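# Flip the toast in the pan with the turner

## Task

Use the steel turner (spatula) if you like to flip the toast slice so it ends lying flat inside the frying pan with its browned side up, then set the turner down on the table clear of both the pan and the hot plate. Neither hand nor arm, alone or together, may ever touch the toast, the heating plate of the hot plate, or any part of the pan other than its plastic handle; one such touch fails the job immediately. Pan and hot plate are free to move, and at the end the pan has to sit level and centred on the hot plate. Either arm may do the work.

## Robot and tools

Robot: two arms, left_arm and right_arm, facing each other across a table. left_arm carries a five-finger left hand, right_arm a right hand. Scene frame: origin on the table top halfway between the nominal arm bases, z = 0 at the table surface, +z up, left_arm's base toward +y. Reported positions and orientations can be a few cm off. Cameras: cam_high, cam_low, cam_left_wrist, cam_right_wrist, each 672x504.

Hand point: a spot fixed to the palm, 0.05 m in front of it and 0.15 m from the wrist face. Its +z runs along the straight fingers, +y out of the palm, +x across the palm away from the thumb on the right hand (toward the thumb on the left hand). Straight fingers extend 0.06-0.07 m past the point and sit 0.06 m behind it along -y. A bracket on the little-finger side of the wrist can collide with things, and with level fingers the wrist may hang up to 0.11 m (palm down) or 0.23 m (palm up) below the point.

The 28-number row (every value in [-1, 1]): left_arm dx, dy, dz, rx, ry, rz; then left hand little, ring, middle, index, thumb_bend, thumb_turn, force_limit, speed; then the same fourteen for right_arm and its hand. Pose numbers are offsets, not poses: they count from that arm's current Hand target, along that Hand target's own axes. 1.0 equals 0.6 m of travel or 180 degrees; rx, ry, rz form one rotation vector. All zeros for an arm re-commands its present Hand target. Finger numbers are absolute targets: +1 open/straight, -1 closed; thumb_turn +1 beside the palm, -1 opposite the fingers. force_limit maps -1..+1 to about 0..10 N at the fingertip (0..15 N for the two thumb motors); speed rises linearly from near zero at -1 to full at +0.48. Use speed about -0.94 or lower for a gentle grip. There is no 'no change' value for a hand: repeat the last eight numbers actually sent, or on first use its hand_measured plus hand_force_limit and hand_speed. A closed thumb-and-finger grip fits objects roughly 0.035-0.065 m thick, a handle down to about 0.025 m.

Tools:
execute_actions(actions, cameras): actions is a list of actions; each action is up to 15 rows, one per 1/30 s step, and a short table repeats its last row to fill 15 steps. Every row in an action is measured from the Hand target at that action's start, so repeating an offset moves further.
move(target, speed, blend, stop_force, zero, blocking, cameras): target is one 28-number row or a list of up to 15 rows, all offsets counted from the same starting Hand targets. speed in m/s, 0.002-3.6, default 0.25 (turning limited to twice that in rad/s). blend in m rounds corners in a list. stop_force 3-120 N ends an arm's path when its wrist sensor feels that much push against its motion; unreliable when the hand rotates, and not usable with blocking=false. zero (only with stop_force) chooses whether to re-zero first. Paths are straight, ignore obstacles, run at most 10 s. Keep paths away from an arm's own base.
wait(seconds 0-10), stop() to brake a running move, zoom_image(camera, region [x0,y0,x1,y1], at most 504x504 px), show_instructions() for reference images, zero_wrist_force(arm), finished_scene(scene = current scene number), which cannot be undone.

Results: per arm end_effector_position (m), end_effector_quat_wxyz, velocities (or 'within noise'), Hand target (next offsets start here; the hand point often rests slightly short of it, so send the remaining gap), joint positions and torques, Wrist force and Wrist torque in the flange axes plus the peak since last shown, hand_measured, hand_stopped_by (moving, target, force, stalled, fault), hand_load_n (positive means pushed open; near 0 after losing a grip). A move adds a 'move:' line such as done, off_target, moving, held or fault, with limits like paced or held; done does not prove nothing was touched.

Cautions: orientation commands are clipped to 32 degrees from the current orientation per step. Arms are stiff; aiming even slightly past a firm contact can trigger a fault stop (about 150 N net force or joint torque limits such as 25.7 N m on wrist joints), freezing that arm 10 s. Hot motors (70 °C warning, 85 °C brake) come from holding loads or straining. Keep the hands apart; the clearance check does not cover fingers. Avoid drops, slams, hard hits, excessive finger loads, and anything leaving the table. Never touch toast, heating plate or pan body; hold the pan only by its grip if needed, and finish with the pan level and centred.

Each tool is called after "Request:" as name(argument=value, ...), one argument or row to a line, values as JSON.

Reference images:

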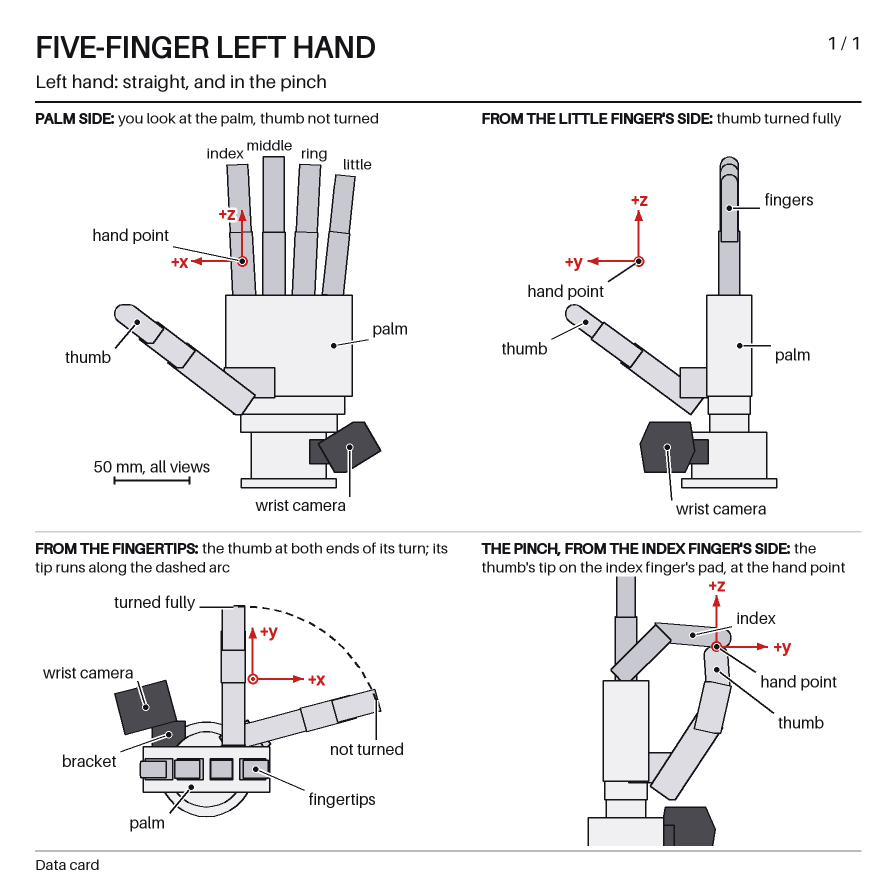

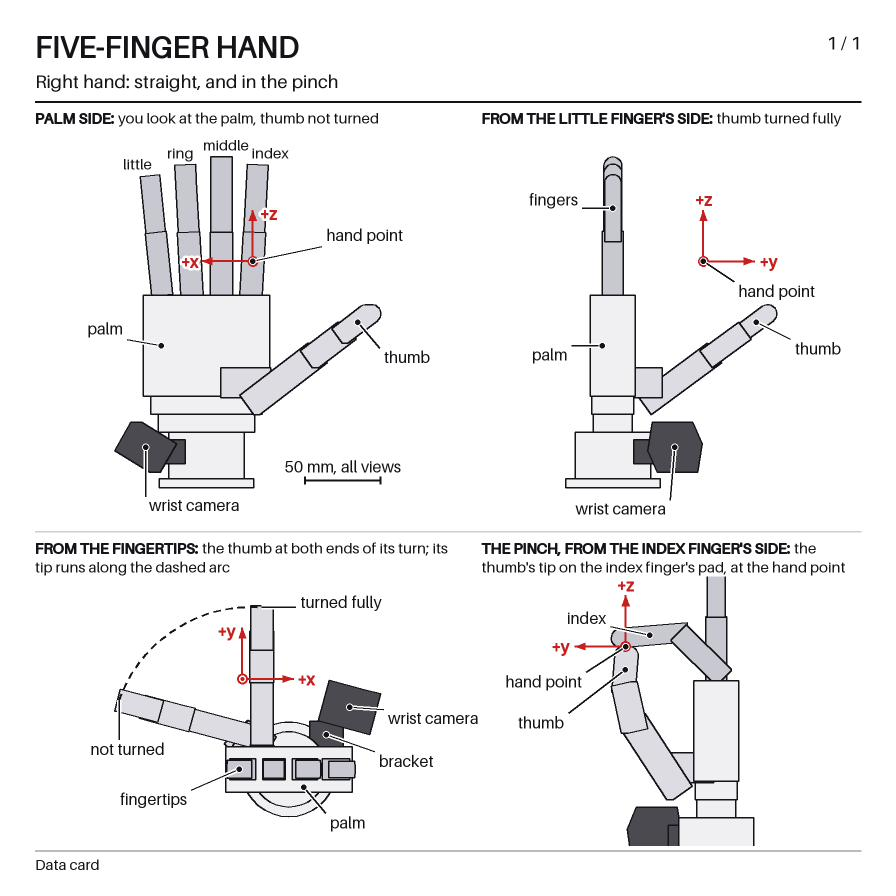

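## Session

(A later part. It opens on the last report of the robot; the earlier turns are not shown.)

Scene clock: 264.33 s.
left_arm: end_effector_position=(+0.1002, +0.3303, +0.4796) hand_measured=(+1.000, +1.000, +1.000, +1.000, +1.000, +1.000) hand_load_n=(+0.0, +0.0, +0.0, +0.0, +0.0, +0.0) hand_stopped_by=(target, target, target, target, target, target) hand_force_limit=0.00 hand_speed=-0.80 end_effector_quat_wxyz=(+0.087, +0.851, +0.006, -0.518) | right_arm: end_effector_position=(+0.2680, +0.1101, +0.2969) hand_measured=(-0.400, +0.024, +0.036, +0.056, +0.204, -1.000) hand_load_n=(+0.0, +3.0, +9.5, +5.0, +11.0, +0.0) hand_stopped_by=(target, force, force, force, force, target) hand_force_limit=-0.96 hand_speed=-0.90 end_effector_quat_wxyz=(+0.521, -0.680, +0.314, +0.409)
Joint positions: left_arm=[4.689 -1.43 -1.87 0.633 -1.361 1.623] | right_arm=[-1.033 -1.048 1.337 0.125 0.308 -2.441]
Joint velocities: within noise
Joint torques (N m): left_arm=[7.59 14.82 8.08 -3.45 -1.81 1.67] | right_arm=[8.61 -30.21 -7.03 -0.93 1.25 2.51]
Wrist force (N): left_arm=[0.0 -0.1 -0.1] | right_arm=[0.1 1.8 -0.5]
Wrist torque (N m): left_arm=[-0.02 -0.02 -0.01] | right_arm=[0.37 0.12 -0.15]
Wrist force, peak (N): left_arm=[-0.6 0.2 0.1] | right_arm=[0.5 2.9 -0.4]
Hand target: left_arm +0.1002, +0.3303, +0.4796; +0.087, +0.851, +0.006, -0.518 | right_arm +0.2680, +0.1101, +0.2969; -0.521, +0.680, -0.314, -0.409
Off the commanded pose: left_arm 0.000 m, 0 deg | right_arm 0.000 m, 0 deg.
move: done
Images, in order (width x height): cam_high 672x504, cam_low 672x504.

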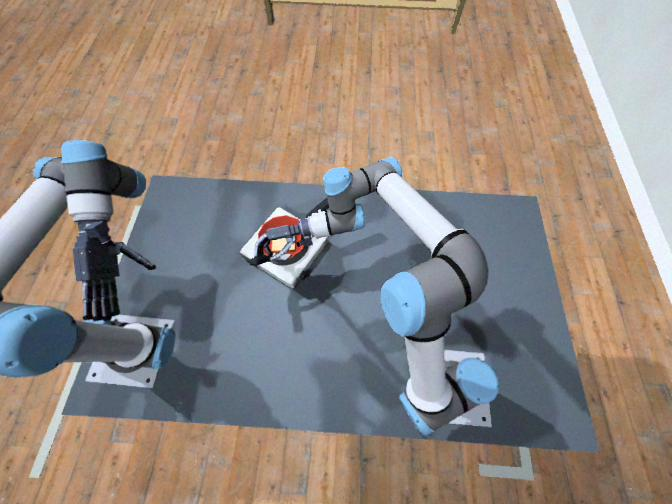

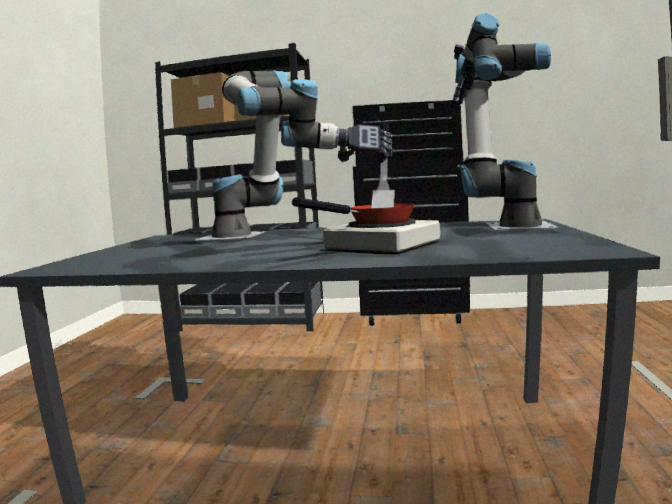

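Request:
move(
  target=[0,0,0,0,0,0,1,1,1,1,1,1,0,-0.8,0.0177,0.0091,0.0024,0,0,0,-0.4,-0.4,-0.5,-0.5,-0.05,-1,-0.96,-0.9],
  speed=0.01,
  stop_force=3,
  cameras=["cam_high","cam_low"],
)

Request:
zoom_image(
  camera="cam_high",
  region=[245, 200, 325, 280],
)

Request:
zoom_image(
  camera="cam_low",
  region=[330, 170, 430, 240],
)

Scene clock: 270.87 s.
left_arm: end_effector_position=(+0.1002, +0.3303, +0.4796) hand_measured=(+1.000, +1.000, +1.000, +1.000, +1.000, +1.000) hand_load_n=(+0.0, +0.0, +0.0, +0.0, +0.0, +0.0) hand_stopped_by=(target, target, target, target, target, target) hand_force_limit=0.00 hand_speed=-0.80 end_effector_quat_wxyz=(+0.087, +0.851, +0.006, -0.518) | right_arm: end_effector_position=(+0.2680, +0.1101, +0.2860) hand_measured=(-0.400, +0.024, +0.036, +0.056, +0.204, -1.000) hand_load_n=(+0.0, +4.0, +10.0, +2.0, +11.0, +0.5) hand_stopped_by=(target, force, force, force, force, target) hand_force_limit=-0.96 hand_speed=-0.90 end_effector_quat_wxyz=(+0.521, -0.680, +0.314, +0.409)
Joint positions: left_arm=[4.689 -1.43 -1.87 0.633 -1.361 1.623] | right_arm=[-1.033 -1.04 1.354 0.1 0.308 -2.442]
Joint velocities: within noise
Joint torques (N m): left_arm=[6.04 16.01 8.45 -3.37 -1.85 1.66] | right_arm=[0.1 -55.14 -34.16 2.27 -1.45 -2.26]
Wrist force (N): left_arm=[-0.4 -0.1 -0.1] | right_arm=[-0.3 2.0 -0.2]
Wrist torque (N m): left_arm=[-0.02 0.04 -0.05] | right_arm=[0.42 0.09 -0.23]
Wrist force, peak (N): left_arm=[-0.6 0.2 0.0] | right_arm=[-3.7 2.2 -0.5]
Hand target: left_arm +0.1002, +0.3303, +0.4796; +0.087, +0.851, +0.006, -0.518 | right_arm +0.2680, +0.1101, +0.2860; -0.521, +0.680, -0.314, -0.409 (not the last commanded pose)
Off the commanded pose: left_arm 0.000 m, 0 deg | right_arm 0.001 m, 0 deg.
move: contact (right_arm)
Images, in order (width x height): cam_high 672x504, cam_low 672x504.

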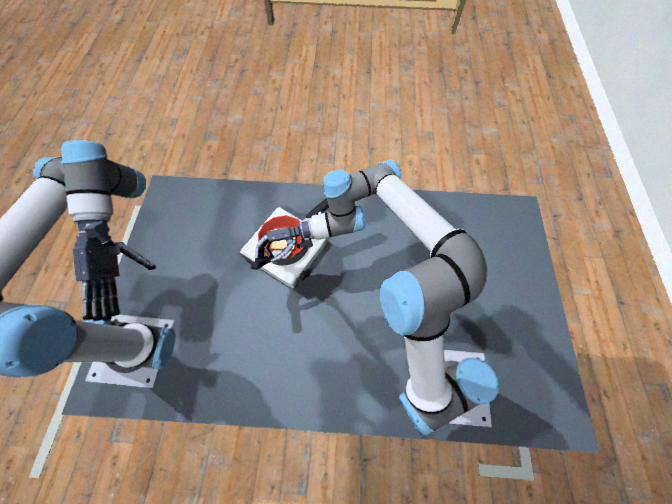

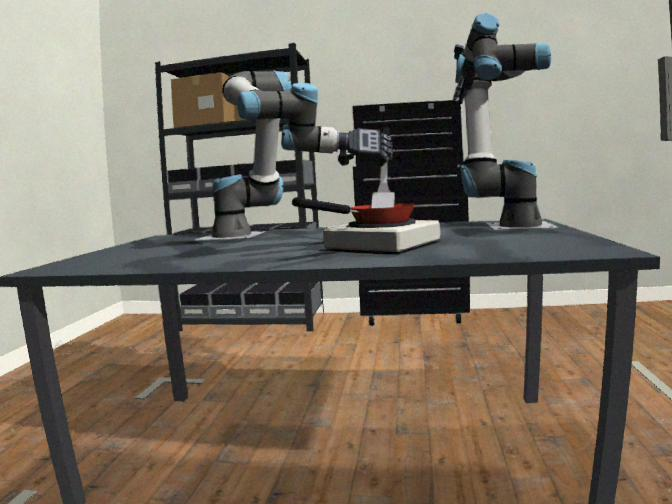

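Scaled by 6.300.

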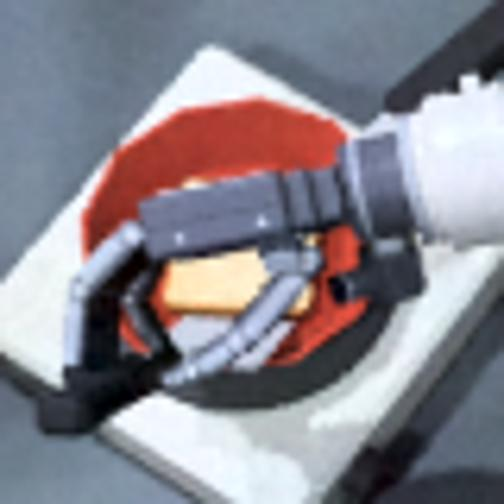

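Scaled by 5.040.

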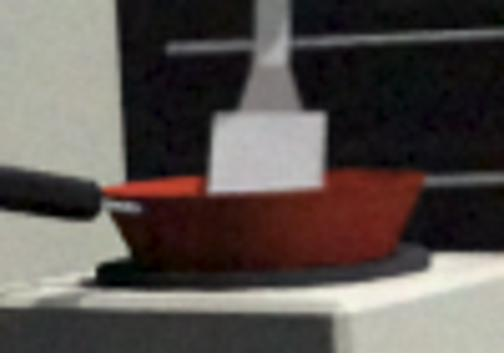

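Request:
move(
  target=[0,0,0,0,0,0,1,1,1,1,1,1,0,-0.8,0.0103,0.0773,0.0173,0,0.0216,-0.0805,-0.4,-0.4,-0.5,-0.5,-0.05,-1,-0.96,-0.9],
  speed=0.04,
  cameras=["cam_high","cam_low"],
)

Request:
zoom_image(
  camera="cam_high",
  region=[245, 200, 325, 280],
)

Request:
zoom_image(
  camera="cam_low",
  region=[330, 170, 430, 240],
)

Scene clock: 286.07 s.
left_arm: end_effector_position=(+0.1002, +0.3303, +0.4796) hand_measured=(+1.000, +1.000, +1.000, +1.000, +1.000, +1.000) hand_load_n=(+0.0, +0.0, +0.0, +0.0, +0.0, +0.0) hand_stopped_by=(target, target, target, target, target, target) hand_force_limit=0.00 hand_speed=-0.80 end_effector_quat_wxyz=(+0.087, +0.851, +0.006, -0.518) | right_arm: end_effector_position=(+0.2290, +0.1081, +0.2582) hand_measured=(-0.400, +0.024, +0.036, +0.056, +0.204, -1.000) hand_load_n=(+0.0, +3.5, +10.0, +4.0, +10.5, +1.0) hand_stopped_by=(target, force, force, force, force, target) hand_force_limit=-0.96 hand_speed=-0.90 end_effector_quat_wxyz=(+0.558, -0.728, +0.243, +0.317)
Joint positions: left_arm=[4.689 -1.43 -1.87 0.633 -1.361 1.623] | right_arm=[-0.987 -1.118 1.471 0.11 0.408 -2.733]
Joint velocities: within noise
Joint torques (N m): left_arm=[7.55 15.98 8.01 -3.35 -1.82 1.35] | right_arm=[8.85 -52.59 -5.1 -1.15 1.33 -2.6]
Wrist force (N): left_arm=[-0.2 0.3 0.0] | right_arm=[0.1 3.1 0.1]
Wrist torque (N m): left_arm=[0.03 0.02 -0.05] | right_arm=[0.40 0.10 0.02]
Wrist force, peak (N): left_arm=[-0.6 0.1 0.2] | right_arm=[0.4 3.3 -0.2]
Hand target: left_arm +0.1002, +0.3303, +0.4796; +0.087, +0.851, +0.006, -0.518 | right_arm +0.2290, +0.1081, +0.2582; -0.558, +0.728, -0.243, -0.317
Off the commanded pose: left_arm 0.000 m, 0 deg | right_arm 0.000 m, 0 deg.
move: done
Images, in order (width x height): cam_high 672x504, cam_low 672x504.

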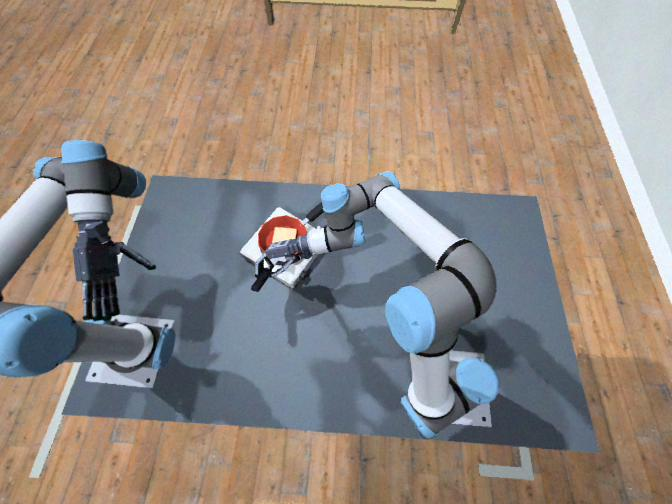

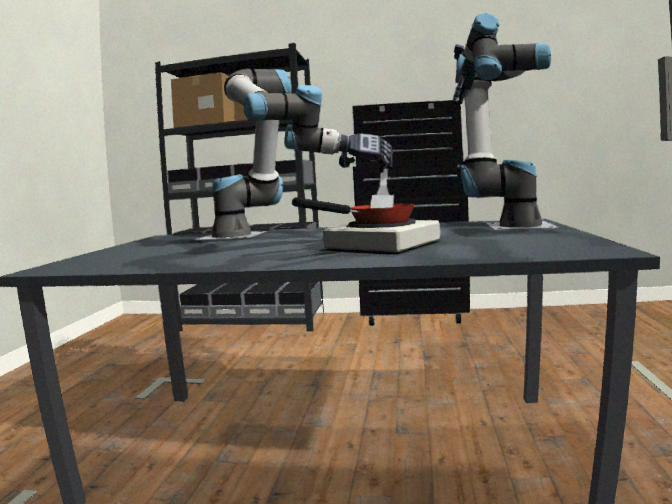

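Scaled by 6.300.

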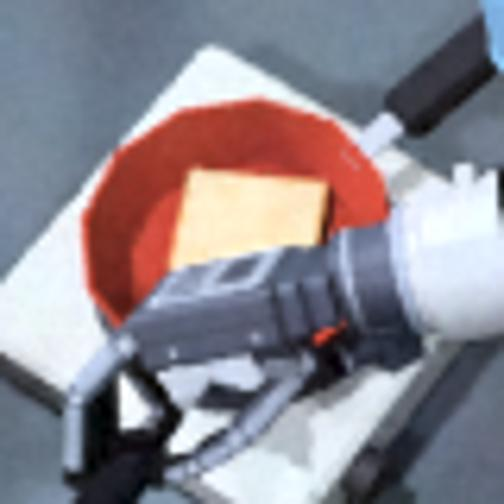

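Scaled by 5.040.

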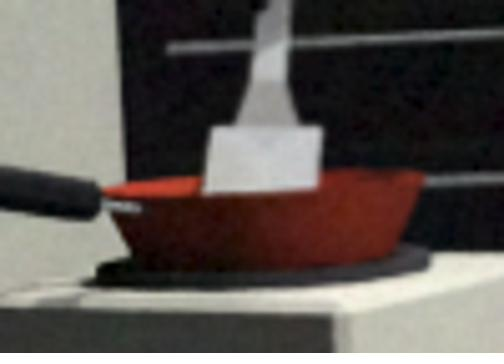

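Request:
move(
  target=[0,0,0,0,0,0,1,1,1,1,1,1,0,-0.8,0.005,0.0133,-0.0137,0,0,0,-0.4,-0.4,-0.5,-0.5,-0.05,-1,-0.96,-0.9],
  speed=0.02,
  cameras=["cam_high","cam_low"],
)

Request:
zoom_image(
  camera="cam_low",
  region=[330, 170, 430, 240],
)

Scene clock: 293.40 s.
left_arm: end_effector_position=(+0.1002, +0.3303, +0.4796) hand_measured=(+1.000, +1.000, +1.000, +1.000, +1.000, +1.000) hand_load_n=(+0.0, +0.0, +0.0, +0.0, +0.0, +0.0) hand_stopped_by=(target, target, target, target, target, target) hand_force_limit=0.00 hand_speed=-0.80 end_effector_quat_wxyz=(+0.087, +0.851, +0.006, -0.518) | right_arm: end_effector_position=(+0.2270, +0.0982, +0.2523) hand_measured=(-0.400, +0.024, +0.036, +0.056, +0.204, -1.000) hand_load_n=(+0.0, +7.5, +10.5, +2.0, +8.5, -2.5) hand_stopped_by=(target, force, force, force, force, target) hand_force_limit=-0.96 hand_speed=-0.90 end_effector_quat_wxyz=(+0.558, -0.728, +0.243, +0.317)
Joint positions: left_arm=[4.689 -1.43 -1.87 0.633 -1.361 1.623] | right_arm=[-1.001 -1.129 1.506 0.102 0.395 -2.75]
Joint velocities: within noise
Joint torques (N m): left_arm=[6.51 14.92 7.74 -3.4 -2.01 1.31] | right_arm=[-12.63 -51.1 -3.33 -0.88 -2.1 -2.9]
Wrist force (N): left_arm=[-0.1 0.1 -0.1] | right_arm=[-1.5 0.9 1.1]
Wrist torque (N m): left_arm=[0.01 -0.01 -0.03] | right_arm=[0.29 -0.05 -0.33]
Wrist force, peak (N): left_arm=[-0.5 0.2 0.2] | right_arm=[0.3 3.1 0.1]
Hand target: left_arm +0.1002, +0.3303, +0.4796; +0.087, +0.851, +0.006, -0.518 | right_arm +0.2270, +0.0981, +0.2522; -0.558, +0.728, -0.243, -0.317
Off the commanded pose: left_arm 0.000 m, 0 deg | right_arm 0.000 m, 0 deg.
move: done
Images, in order (width x height): cam_high 672x504, cam_low 672x504.

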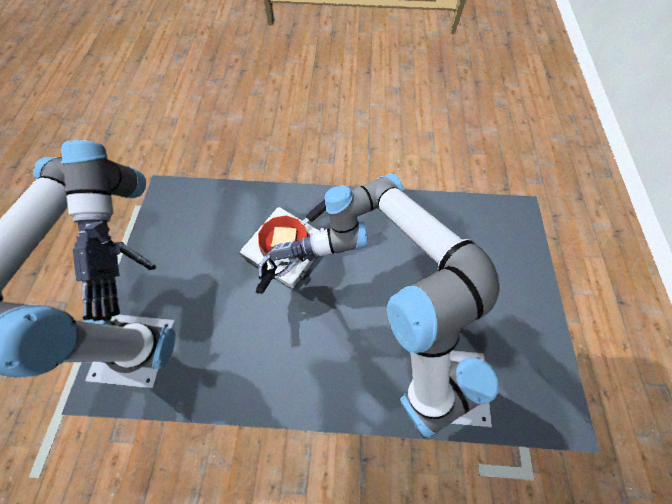

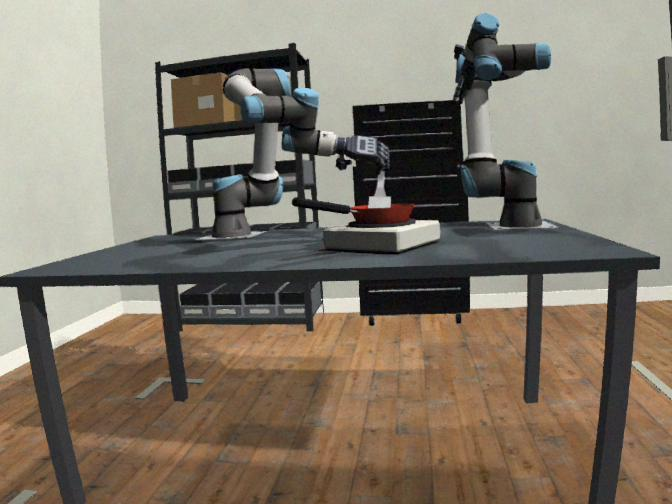

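Scaled by 5.040.

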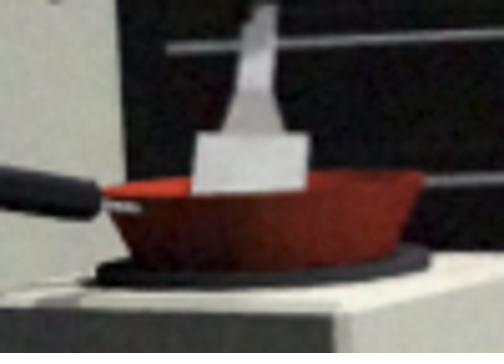

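Request:
move(
  target=[
    [0,0,0,0,0,0,1,1,1,1,1,1,0,-0.8,0.028,0.0348,0.011,0,0.01294,-0.0483,-0.4,-0.4,-0.5,-0.5,-0.05,-1,-0.96,-0.9],
    [0,0,0,0,0,0,1,1,1,1,1,1,0,-0.8,0.0595,0.046,0.014,0,0.0201,-0.0751,-0.4,-0.4,-0.5,-0.5,-0.05,-1,-0.96,-0.9],
  ],
  speed=0.04,
  cameras=["cam_high","cam_low"],
)

Request:
zoom_image(
  camera="cam_high",
  region=[245, 200, 325, 280],
)

Request:
zoom_image(
  camera="cam_low",
  region=[330, 170, 430, 240],
)

Scene clock: 302.57 s.
left_arm: end_effector_position=(+0.1002, +0.3303, +0.4796) hand_measured=(+1.000, +1.000, +1.000, +1.000, +1.000, +1.000) hand_load_n=(+0.0, +0.0, +0.0, +0.0, +0.0, +0.0) hand_stopped_by=(target, target, target, target, target, target) hand_force_limit=0.00 hand_speed=-0.80 end_effector_quat_wxyz=(+0.087, +0.851, +0.006, -0.518) | right_arm: end_effector_position=(+0.2302, +0.0990, +0.2065) hand_measured=(-0.400, +0.024, +0.036, +0.056, +0.204, -1.000) hand_load_n=(+0.0, +3.0, +10.5, +4.0, +9.0, +1.0) hand_stopped_by=(target, force, force, force, force, target) hand_force_limit=-0.96 hand_speed=-0.90 end_effector_quat_wxyz=(+0.583, -0.761, +0.173, +0.226)
Joint positions: left_arm=[4.689 -1.43 -1.87 0.633 -1.361 1.623] | right_arm=[-0.984 -1.126 1.562 0.064 0.471 -3.003]
Joint velocities: within noise
Joint torques (N m): left_arm=[5.65 15.92 7.26 -3.29 -1.74 1.41] | right_arm=[-10.46 -25.96 -5.43 -1.17 1.38 -2.52]
Wrist force (N): left_arm=[-0.3 0.1 0.0] | right_arm=[-0.7 2.1 -0.3]
Wrist torque (N m): left_arm=[0.01 0.02 -0.05] | right_arm=[0.32 0.14 -0.09]
Wrist force, peak (N): left_arm=[-0.3 0.1 0.5] | right_arm=[-0.5 2.4 -0.2]
Hand target: left_arm +0.1002, +0.3303, +0.4796; +0.087, +0.851, +0.006, -0.518 | right_arm +0.2302, +0.0990, +0.2064; -0.583, +0.761, -0.173, -0.226
Off the commanded pose: left_arm 0.000 m, 0 deg | right_arm 0.000 m, 0 deg.
move: done
Images, in order (width x height): cam_high 672x504, cam_low 672x504.

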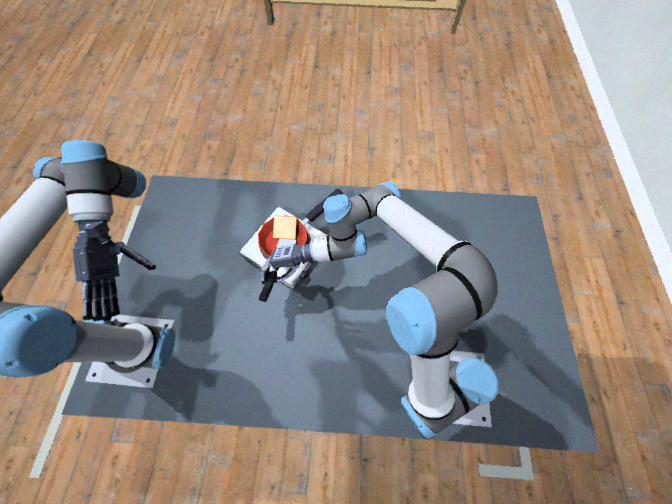

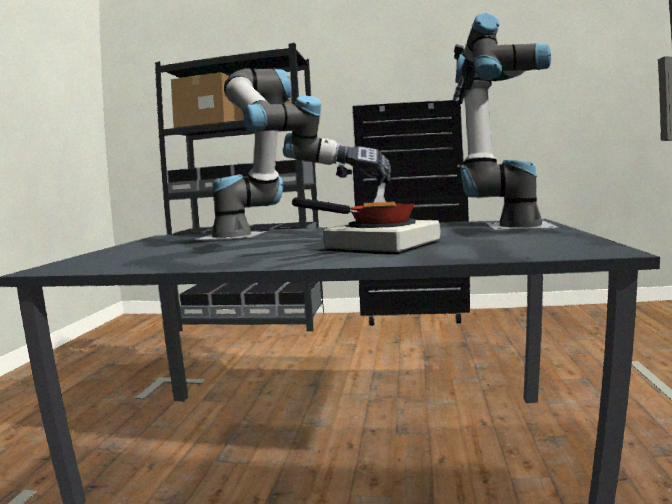

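Scaled by 6.300.

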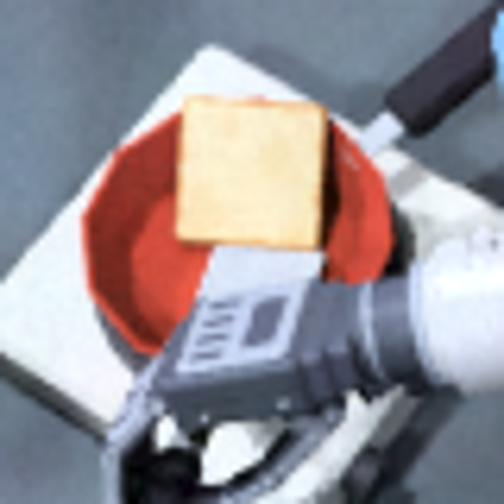

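Scaled by 5.040.

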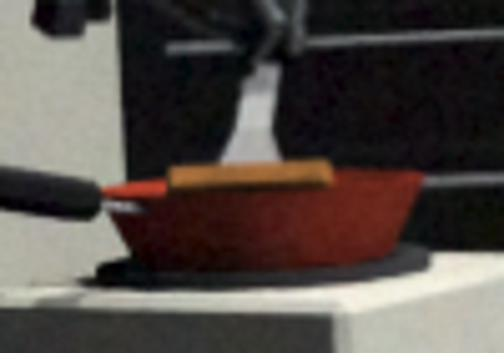

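Request:
zoom_image(
  camera="cam_high",
  region=[268, 208, 304, 248],
)

Request:
zoom_image(
  camera="cam_low",
  region=[350, 190, 420, 230],
)

Scaled by 12.600.

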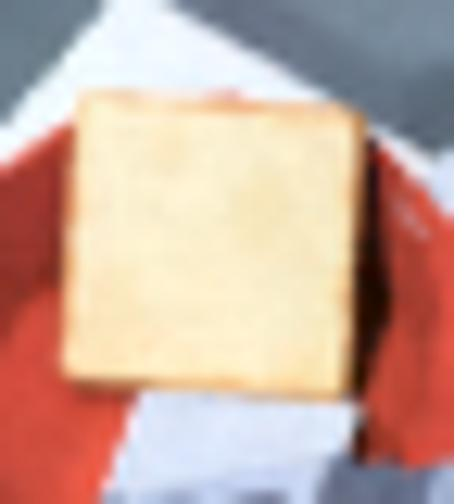

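Scaled by 7.200.

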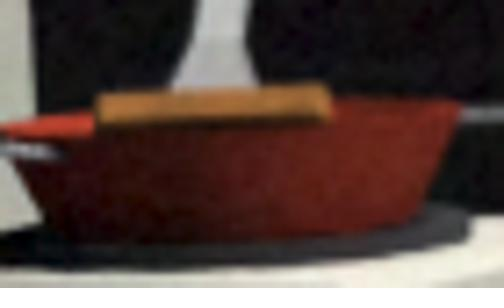

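Request:
move(
  target=[
    [0,0,0,0,0,0,1,1,1,1,1,1,0,-0.8,0.0084,0.055,0.0147,0,0.0115,-0.0429,-0.4,-0.4,-0.5,-0.5,-0.05,-1,-0.96,-0.9],
    [0,0,0,0,0,0,1,1,1,1,1,1,0,-0.8,0.0335,0.0392,0.0105,0,0.0115,-0.0429,-0.4,-0.4,-0.5,-0.5,-0.05,-1,-0.96,-0.9],
  ],
  speed=0.05,
  cameras=["cam_high","cam_low"],
)

Request:
zoom_image(
  camera="cam_high",
  region=[245, 190, 325, 270],
)

Request:
zoom_image(
  camera="cam_low",
  region=[330, 170, 430, 240],
)

Scene clock: 327.23 s.
left_arm: end_effector_position=(+0.1002, +0.3303, +0.4796) hand_measured=(+1.000, +1.000, +1.000, +1.000, +1.000, +1.000) hand_load_n=(+0.0, +0.0, +0.0, +0.0, +0.0, +0.0) hand_stopped_by=(target, target, target, target, target, target) hand_force_limit=0.00 hand_speed=-0.80 end_effector_quat_wxyz=(+0.087, +0.851, +0.006, -0.518) | right_arm: end_effector_position=(+0.2337, +0.0990, +0.1751) hand_measured=(-0.400, +0.024, +0.036, +0.056, +0.202, -1.000) hand_load_n=(+0.0, +0.0, +6.0, +0.0, +5.0, +0.0) hand_stopped_by=(target, force, force, force, force, target) hand_force_limit=-0.96 hand_speed=-0.90 end_effector_quat_wxyz=(+0.594, -0.775, +0.132, +0.172) end_effector_velocity=(+0.002, +0.001, +0.001) end_effector_angular_velocity=(+0.002, -0.003, +0.000)
Joint positions: left_arm=[4.689 -1.43 -1.87 0.633 -1.361 1.623] | right_arm=[-0.973 -1.12 1.608 0.009 0.516 -3.132]
Joint velocities: left_arm=[within noise] | right_arm=[-0.001 0.001 -0.005 0.002 -0.001 -0.001]
Joint torques (N m): left_arm=[6.7 15.99 7.75 -3.19 -1.88 1.38] | right_arm=[-12.17 -27.53 -32.75 2.4 -2.38 -2.72]
Wrist force (N): left_arm=[-0.1 0.0 0.3] | right_arm=[-0.5 2.4 -0.1]
Wrist torque (N m): left_arm=[-0.02 0.00 -0.03] | right_arm=[0.37 0.13 -0.07]
Wrist force, peak (N): left_arm=[-0.5 -0.1 0.4] | right_arm=[-5.0 -4.7 -0.5]
Hand target: left_arm +0.1002, +0.3303, +0.4796; +0.087, +0.851, +0.006, -0.518 | right_arm +0.2338, +0.0990, +0.1751; -0.594, +0.775, -0.132, -0.172
Off the commanded pose: left_arm 0.000 m, 0 deg | right_arm 0.000 m, 0 deg.
move: done
Images, in order (width x height): cam_high 672x504, cam_low 672x504.

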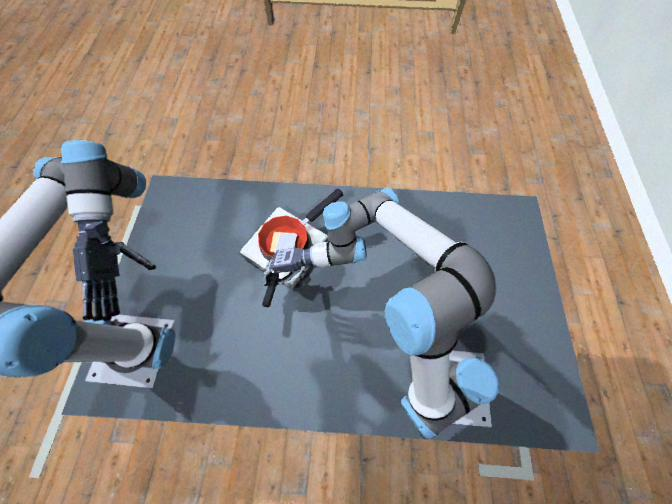

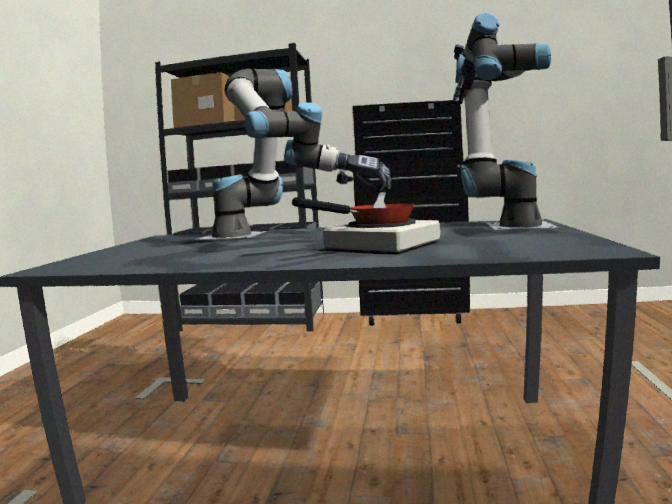

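Scaled by 6.300.

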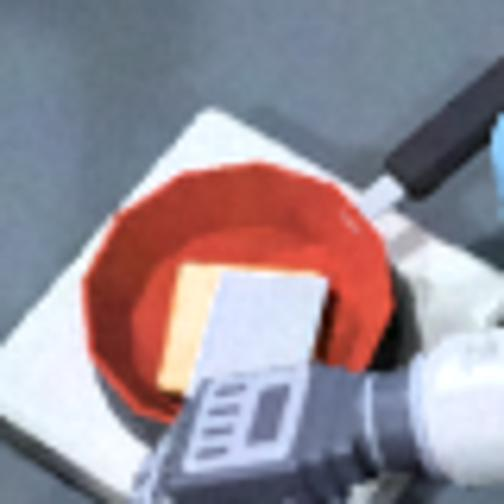

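Scaled by 5.040.

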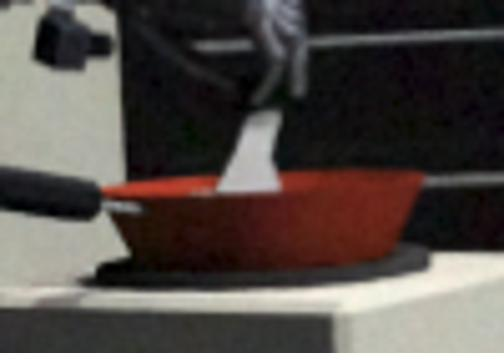

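Request:
move(
  target=[
    [0,0,0,0,0,0,1,1,1,1,1,1,0,-0.8,-0.0654,-0.0593,-0.0159,0,-0.0216,0.0805,-0.4,-0.4,-0.5,-0.5,-0.05,-1,-0.96,-0.9],
    [0,0,0,0,0,0,1,1,1,1,1,1,0,-0.8,-0.076,-0.2523,-0.0572,0,-0.0532,0.1985,-0.4,-0.4,-0.5,-0.5,-0.05,-1,-0.96,-0.9],
  ],
  speed=0.12,
  cameras=["cam_high","cam_low"],
)

Request:
zoom_image(
  camera="cam_high",
  region=[245, 195, 325, 275],
)

Request:
zoom_image(
  camera="cam_low",
  region=[330, 170, 430, 240],
)

Scene clock: 341.87 s.
left_arm: end_effector_position=(+0.1002, +0.3303, +0.4796) hand_measured=(+1.000, +1.000, +1.000, +1.000, +1.000, +1.000) hand_load_n=(+0.0, +0.0, +0.0, +0.0, +0.0, +0.0) hand_stopped_by=(target, target, target, target, target, target) hand_force_limit=0.00 hand_speed=-0.80 end_effector_quat_wxyz=(+0.087, +0.851, +0.006, -0.518) | right_arm: end_effector_position=(+0.2581, +0.1052, +0.3348) hand_measured=(-0.400, +0.024, +0.036, +0.056, +0.200, -1.000) hand_load_n=(+0.0, +0.0, +0.0, +0.0, +0.0, +0.0) hand_stopped_by=(target, force, force, force, force, target) hand_force_limit=-0.96 hand_speed=-0.90 end_effector_quat_wxyz=(+0.521, -0.680, +0.314, +0.409)
Joint positions: left_arm=[4.689 -1.43 -1.87 0.633 -1.361 1.623] | right_arm=[-1.032 -1.096 1.312 0.198 0.309 -2.44]
Joint velocities: within noise
Joint torques (N m): left_arm=[5.77 14.02 7.09 -3.15 -1.92 1.16] | right_arm=[-11.16 -54.22 -33.67 -1.18 -2.24 2.23]
Wrist force (N): left_arm=[-0.3 0.2 0.4] | right_arm=[-1.0 1.8 -0.2]
Wrist torque (N m): left_arm=[0.00 0.05 -0.05] | right_arm=[0.36 0.09 -0.11]
Wrist force, peak (N): left_arm=[-0.6 0.1 0.3] | right_arm=[-0.2 2.6 -0.2]
Hand target: left_arm +0.1002, +0.3303, +0.4796; +0.087, +0.851, +0.006, -0.518 | right_arm +0.2581, +0.1052, +0.3349; -0.521, +0.680, -0.314, -0.409
Off the commanded pose: left_arm 0.000 m, 0 deg | right_arm 0.000 m, 0 deg.
move: done
Images, in order (width x height): cam_high 672x504, cam_low 672x504.

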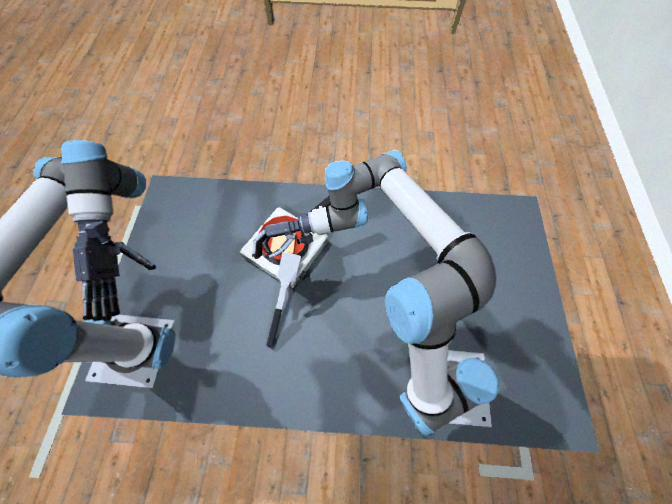

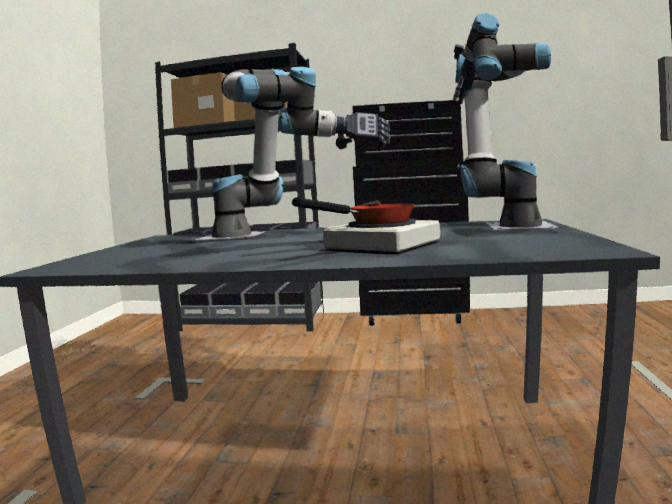

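Scaled by 6.300.

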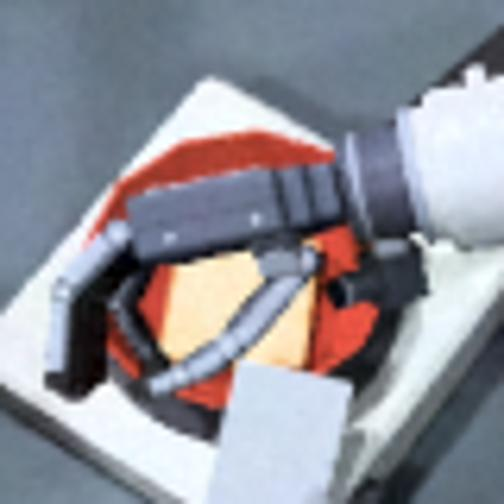

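Scaled by 5.040.

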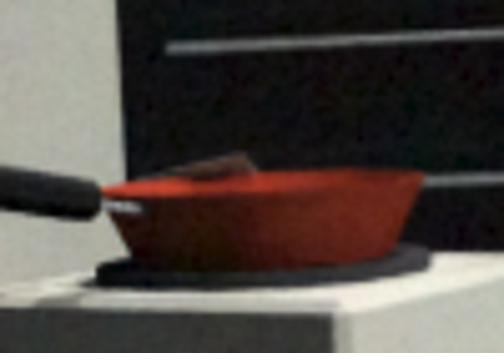

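Request:
move(
  target=[
    [0,0,0,0,0,0,1,1,1,1,1,1,0,-0.8,-0.0883,-0.0453,-0.0122,0,0,0,-0.4,-0.4,-0.5,-0.5,-0.05,-1,-0.96,-0.9],
    [0,0,0,0,0,0,1,1,1,1,1,1,0,-0.8,-0.1275,0.112,-0.3151,0,0,0,-0.4,-0.4,-0.5,-0.5,-0.05,-1,-0.96,-0.9],
  ],
  speed=0.3,
)

Request:
zoom_image(
  camera="cam_high",
  region=[235, 200, 345, 350],
)

Request:
zoom_image(
  camera="cam_low",
  region=[290, 170, 450, 270],
)

Scene clock: 349.57 s.
left_arm: end_effector_position=(+0.1002, +0.3303, +0.4796) hand_measured=(+1.000, +1.000, +1.000, +1.000, +1.000, +1.000) hand_load_n=(+0.0, +0.0, +0.0, +0.0, +0.0, +0.0) hand_stopped_by=(target, target, target, target, target, target) hand_force_limit=0.00 hand_speed=-0.80 end_effector_quat_wxyz=(+0.087, +0.851, +0.006, -0.518) | right_arm: end_effector_position=(+0.2081, -0.0937, +0.3951) hand_measured=(-0.400, +0.024, +0.036, +0.056, +0.200, -1.000) hand_load_n=(+0.0, +0.0, +0.0, +0.0, +0.0, +0.0) hand_stopped_by=(target, force, force, force, force, target) hand_force_limit=-0.96 hand_speed=-0.90 end_effector_quat_wxyz=(+0.585, -0.623, +0.337, +0.395)
Joint positions: left_arm=[4.689 -1.43 -1.87 0.633 -1.361 1.623] | right_arm=[-1.448 -1.461 1.801 0.618 0.005 -3.011]
Joint velocities: within noise
Joint torques (N m): left_arm=[5.3 15.13 7.82 -2.92 -1.82 1.1] | right_arm=[-11.1 -36.38 -4.41 3.93 0.89 -2.77]
Wrist force (N): left_arm=[-0.3 0.2 -0.2] | right_arm=[-1.1 1.7 -0.4]
Wrist torque (N m): left_arm=[0.03 0.02 -0.06] | right_arm=[0.36 0.10 -0.14]
Wrist force, peak (N): left_arm=[-0.4 0.4 0.2] | right_arm=[-2.3 1.6 -0.5]
Hand target: left_arm +0.1002, +0.3303, +0.4796; +0.087, +0.851, +0.006, -0.518 | right_arm +0.2082, -0.0948, +0.3951; +0.521, -0.680, +0.314, +0.409
Off the commanded pose: left_arm 0.000 m, 0 deg | right_arm 0.001 m, 10 deg.
move: off_target (right_arm)

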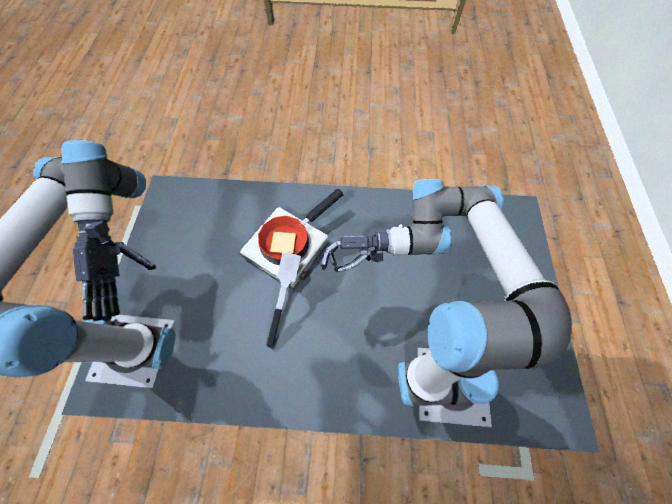

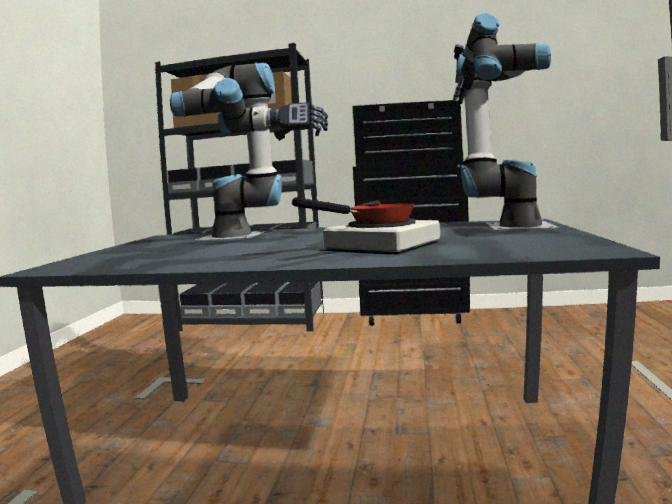

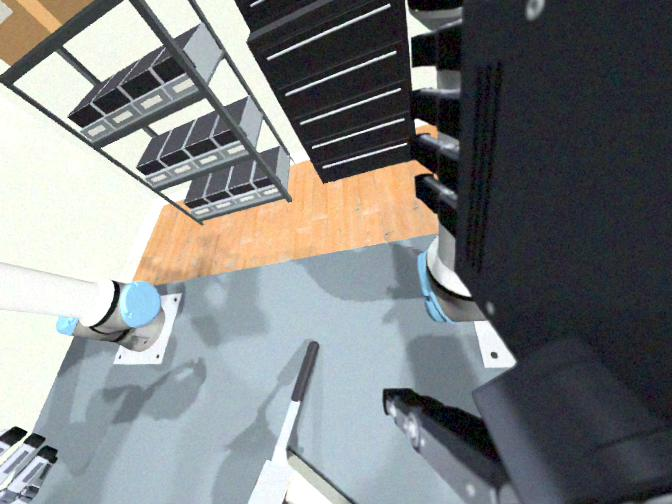

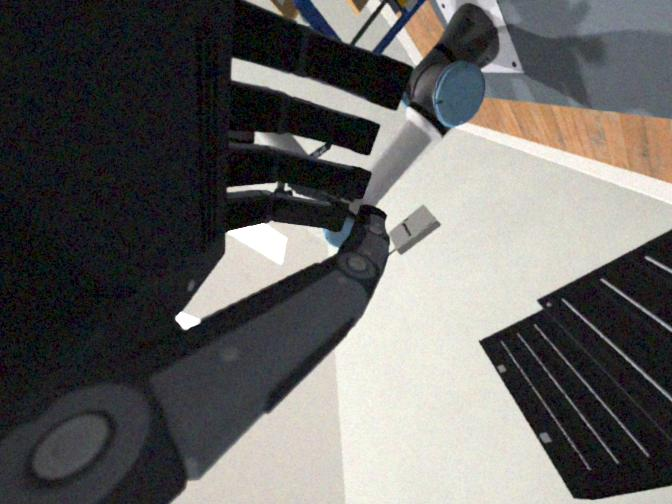

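Scaled by 3.360.

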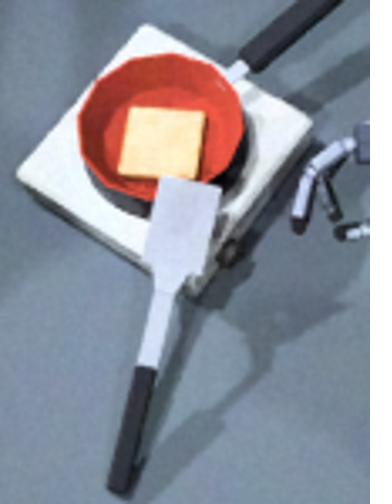

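Scaled by 3.150.

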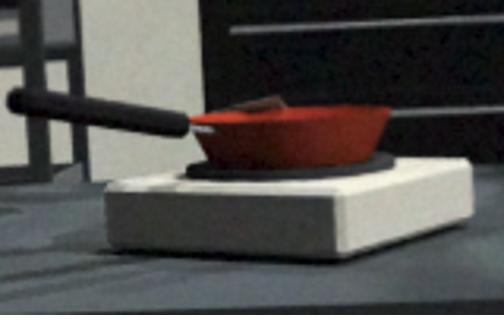

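Request:
move(
  target=[0,0,0,0,0,0,1,1,1,1,1,1,0,-0.8,0.2871,0.1999,0.3923,0.0183,0.1572,-0.4143,0.2,0.2,0.2,0.2,0.55,-1,0,0],
  speed=0.25,
)

Request:
zoom_image(
  camera="cam_high",
  region=[235, 240, 345, 370],
)

Scene clock: 368.70 s.
left_arm: end_effector_position=(+0.1002, +0.3303, +0.4796) hand_measured=(+1.000, +1.000, +1.000, +1.000, +1.000, +1.000) hand_load_n=(+0.0, +0.0, +0.0, +0.0, +0.0, +0.0) hand_stopped_by=(target, target, target, target, target, target) hand_force_limit=0.00 hand_speed=-0.80 end_effector_quat_wxyz=(+0.087, +0.851, +0.006, -0.518) | right_arm: end_effector_position=(+0.1328, +0.1012, +0.1599) hand_measured=(+0.200, +0.200, +0.200, +0.200, +0.550, -1.000) hand_load_n=(-0.5, +0.0, +0.5, +0.0, +0.0, +0.0) hand_stopped_by=(target, target, target, target, target, target) hand_force_limit=0.00 hand_speed=0.00 end_effector_quat_wxyz=(-0.592, +0.789, +0.038, +0.162)
Joint positions: left_arm=[4.689 -1.43 -1.87 0.633 -1.361 1.623] | right_arm=[-0.611 -1.42 1.955 -0.263 1.172 -3.565]
Joint velocities: within noise
Joint torques (N m): left_arm=[4.36 14.45 7.25 -3.09 -1.64 0.88] | right_arm=[9.1 -13.39 -33.97 -2.44 1.92 -2.9]
Wrist force (N): left_arm=[0.1 0.1 0.0] | right_arm=[-0.8 0.8 -0.4]
Wrist torque (N m): left_arm=[0.00 -0.03 -0.02] | right_arm=[0.24 0.15 -0.05]
Wrist force, peak (N): left_arm=[-0.5 0.1 0.4] | right_arm=[-1.3 1.8 -0.8]
Hand target: left_arm +0.1002, +0.3303, +0.4796; +0.087, +0.851, +0.006, -0.518 | right_arm +0.1328, +0.1013, +0.1599; -0.592, +0.789, +0.038, +0.162
Off the commanded pose: left_arm 0.000 m, 0 deg | right_arm 0.000 m, 0 deg.
move: done

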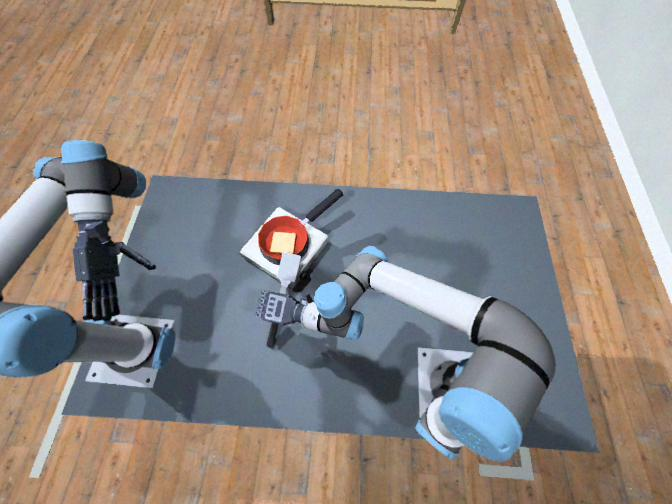

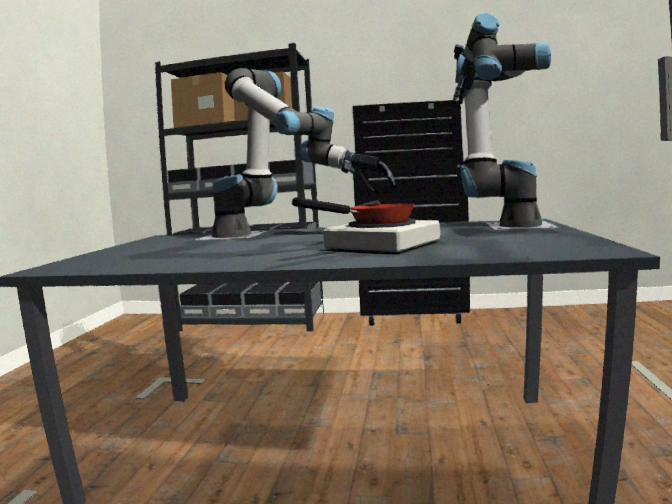

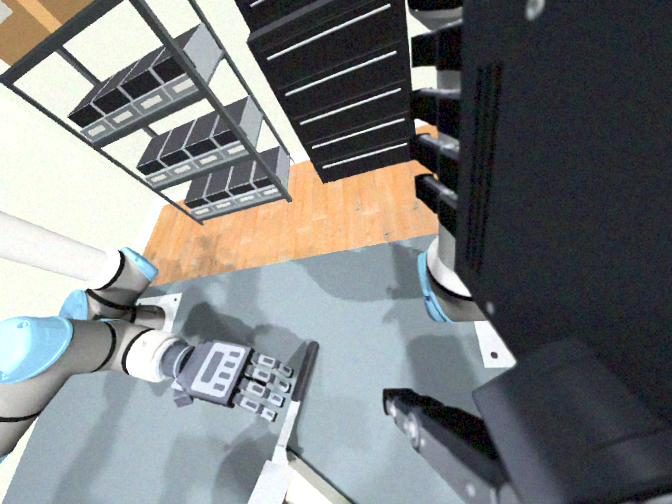

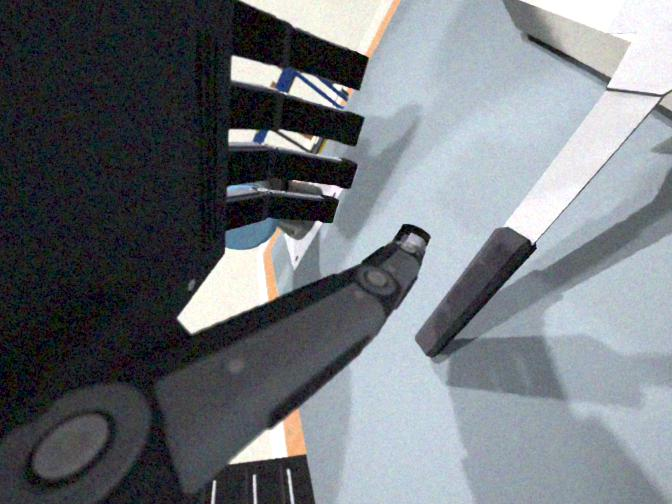

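Scaled by 3.877.

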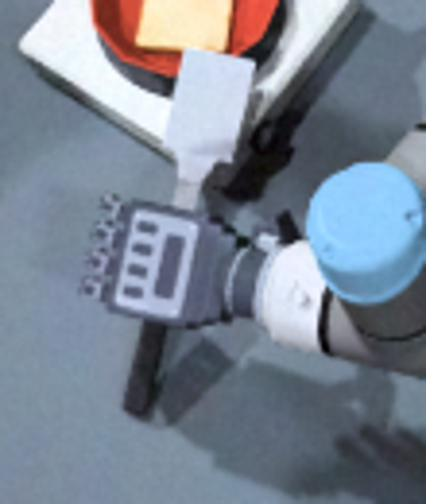

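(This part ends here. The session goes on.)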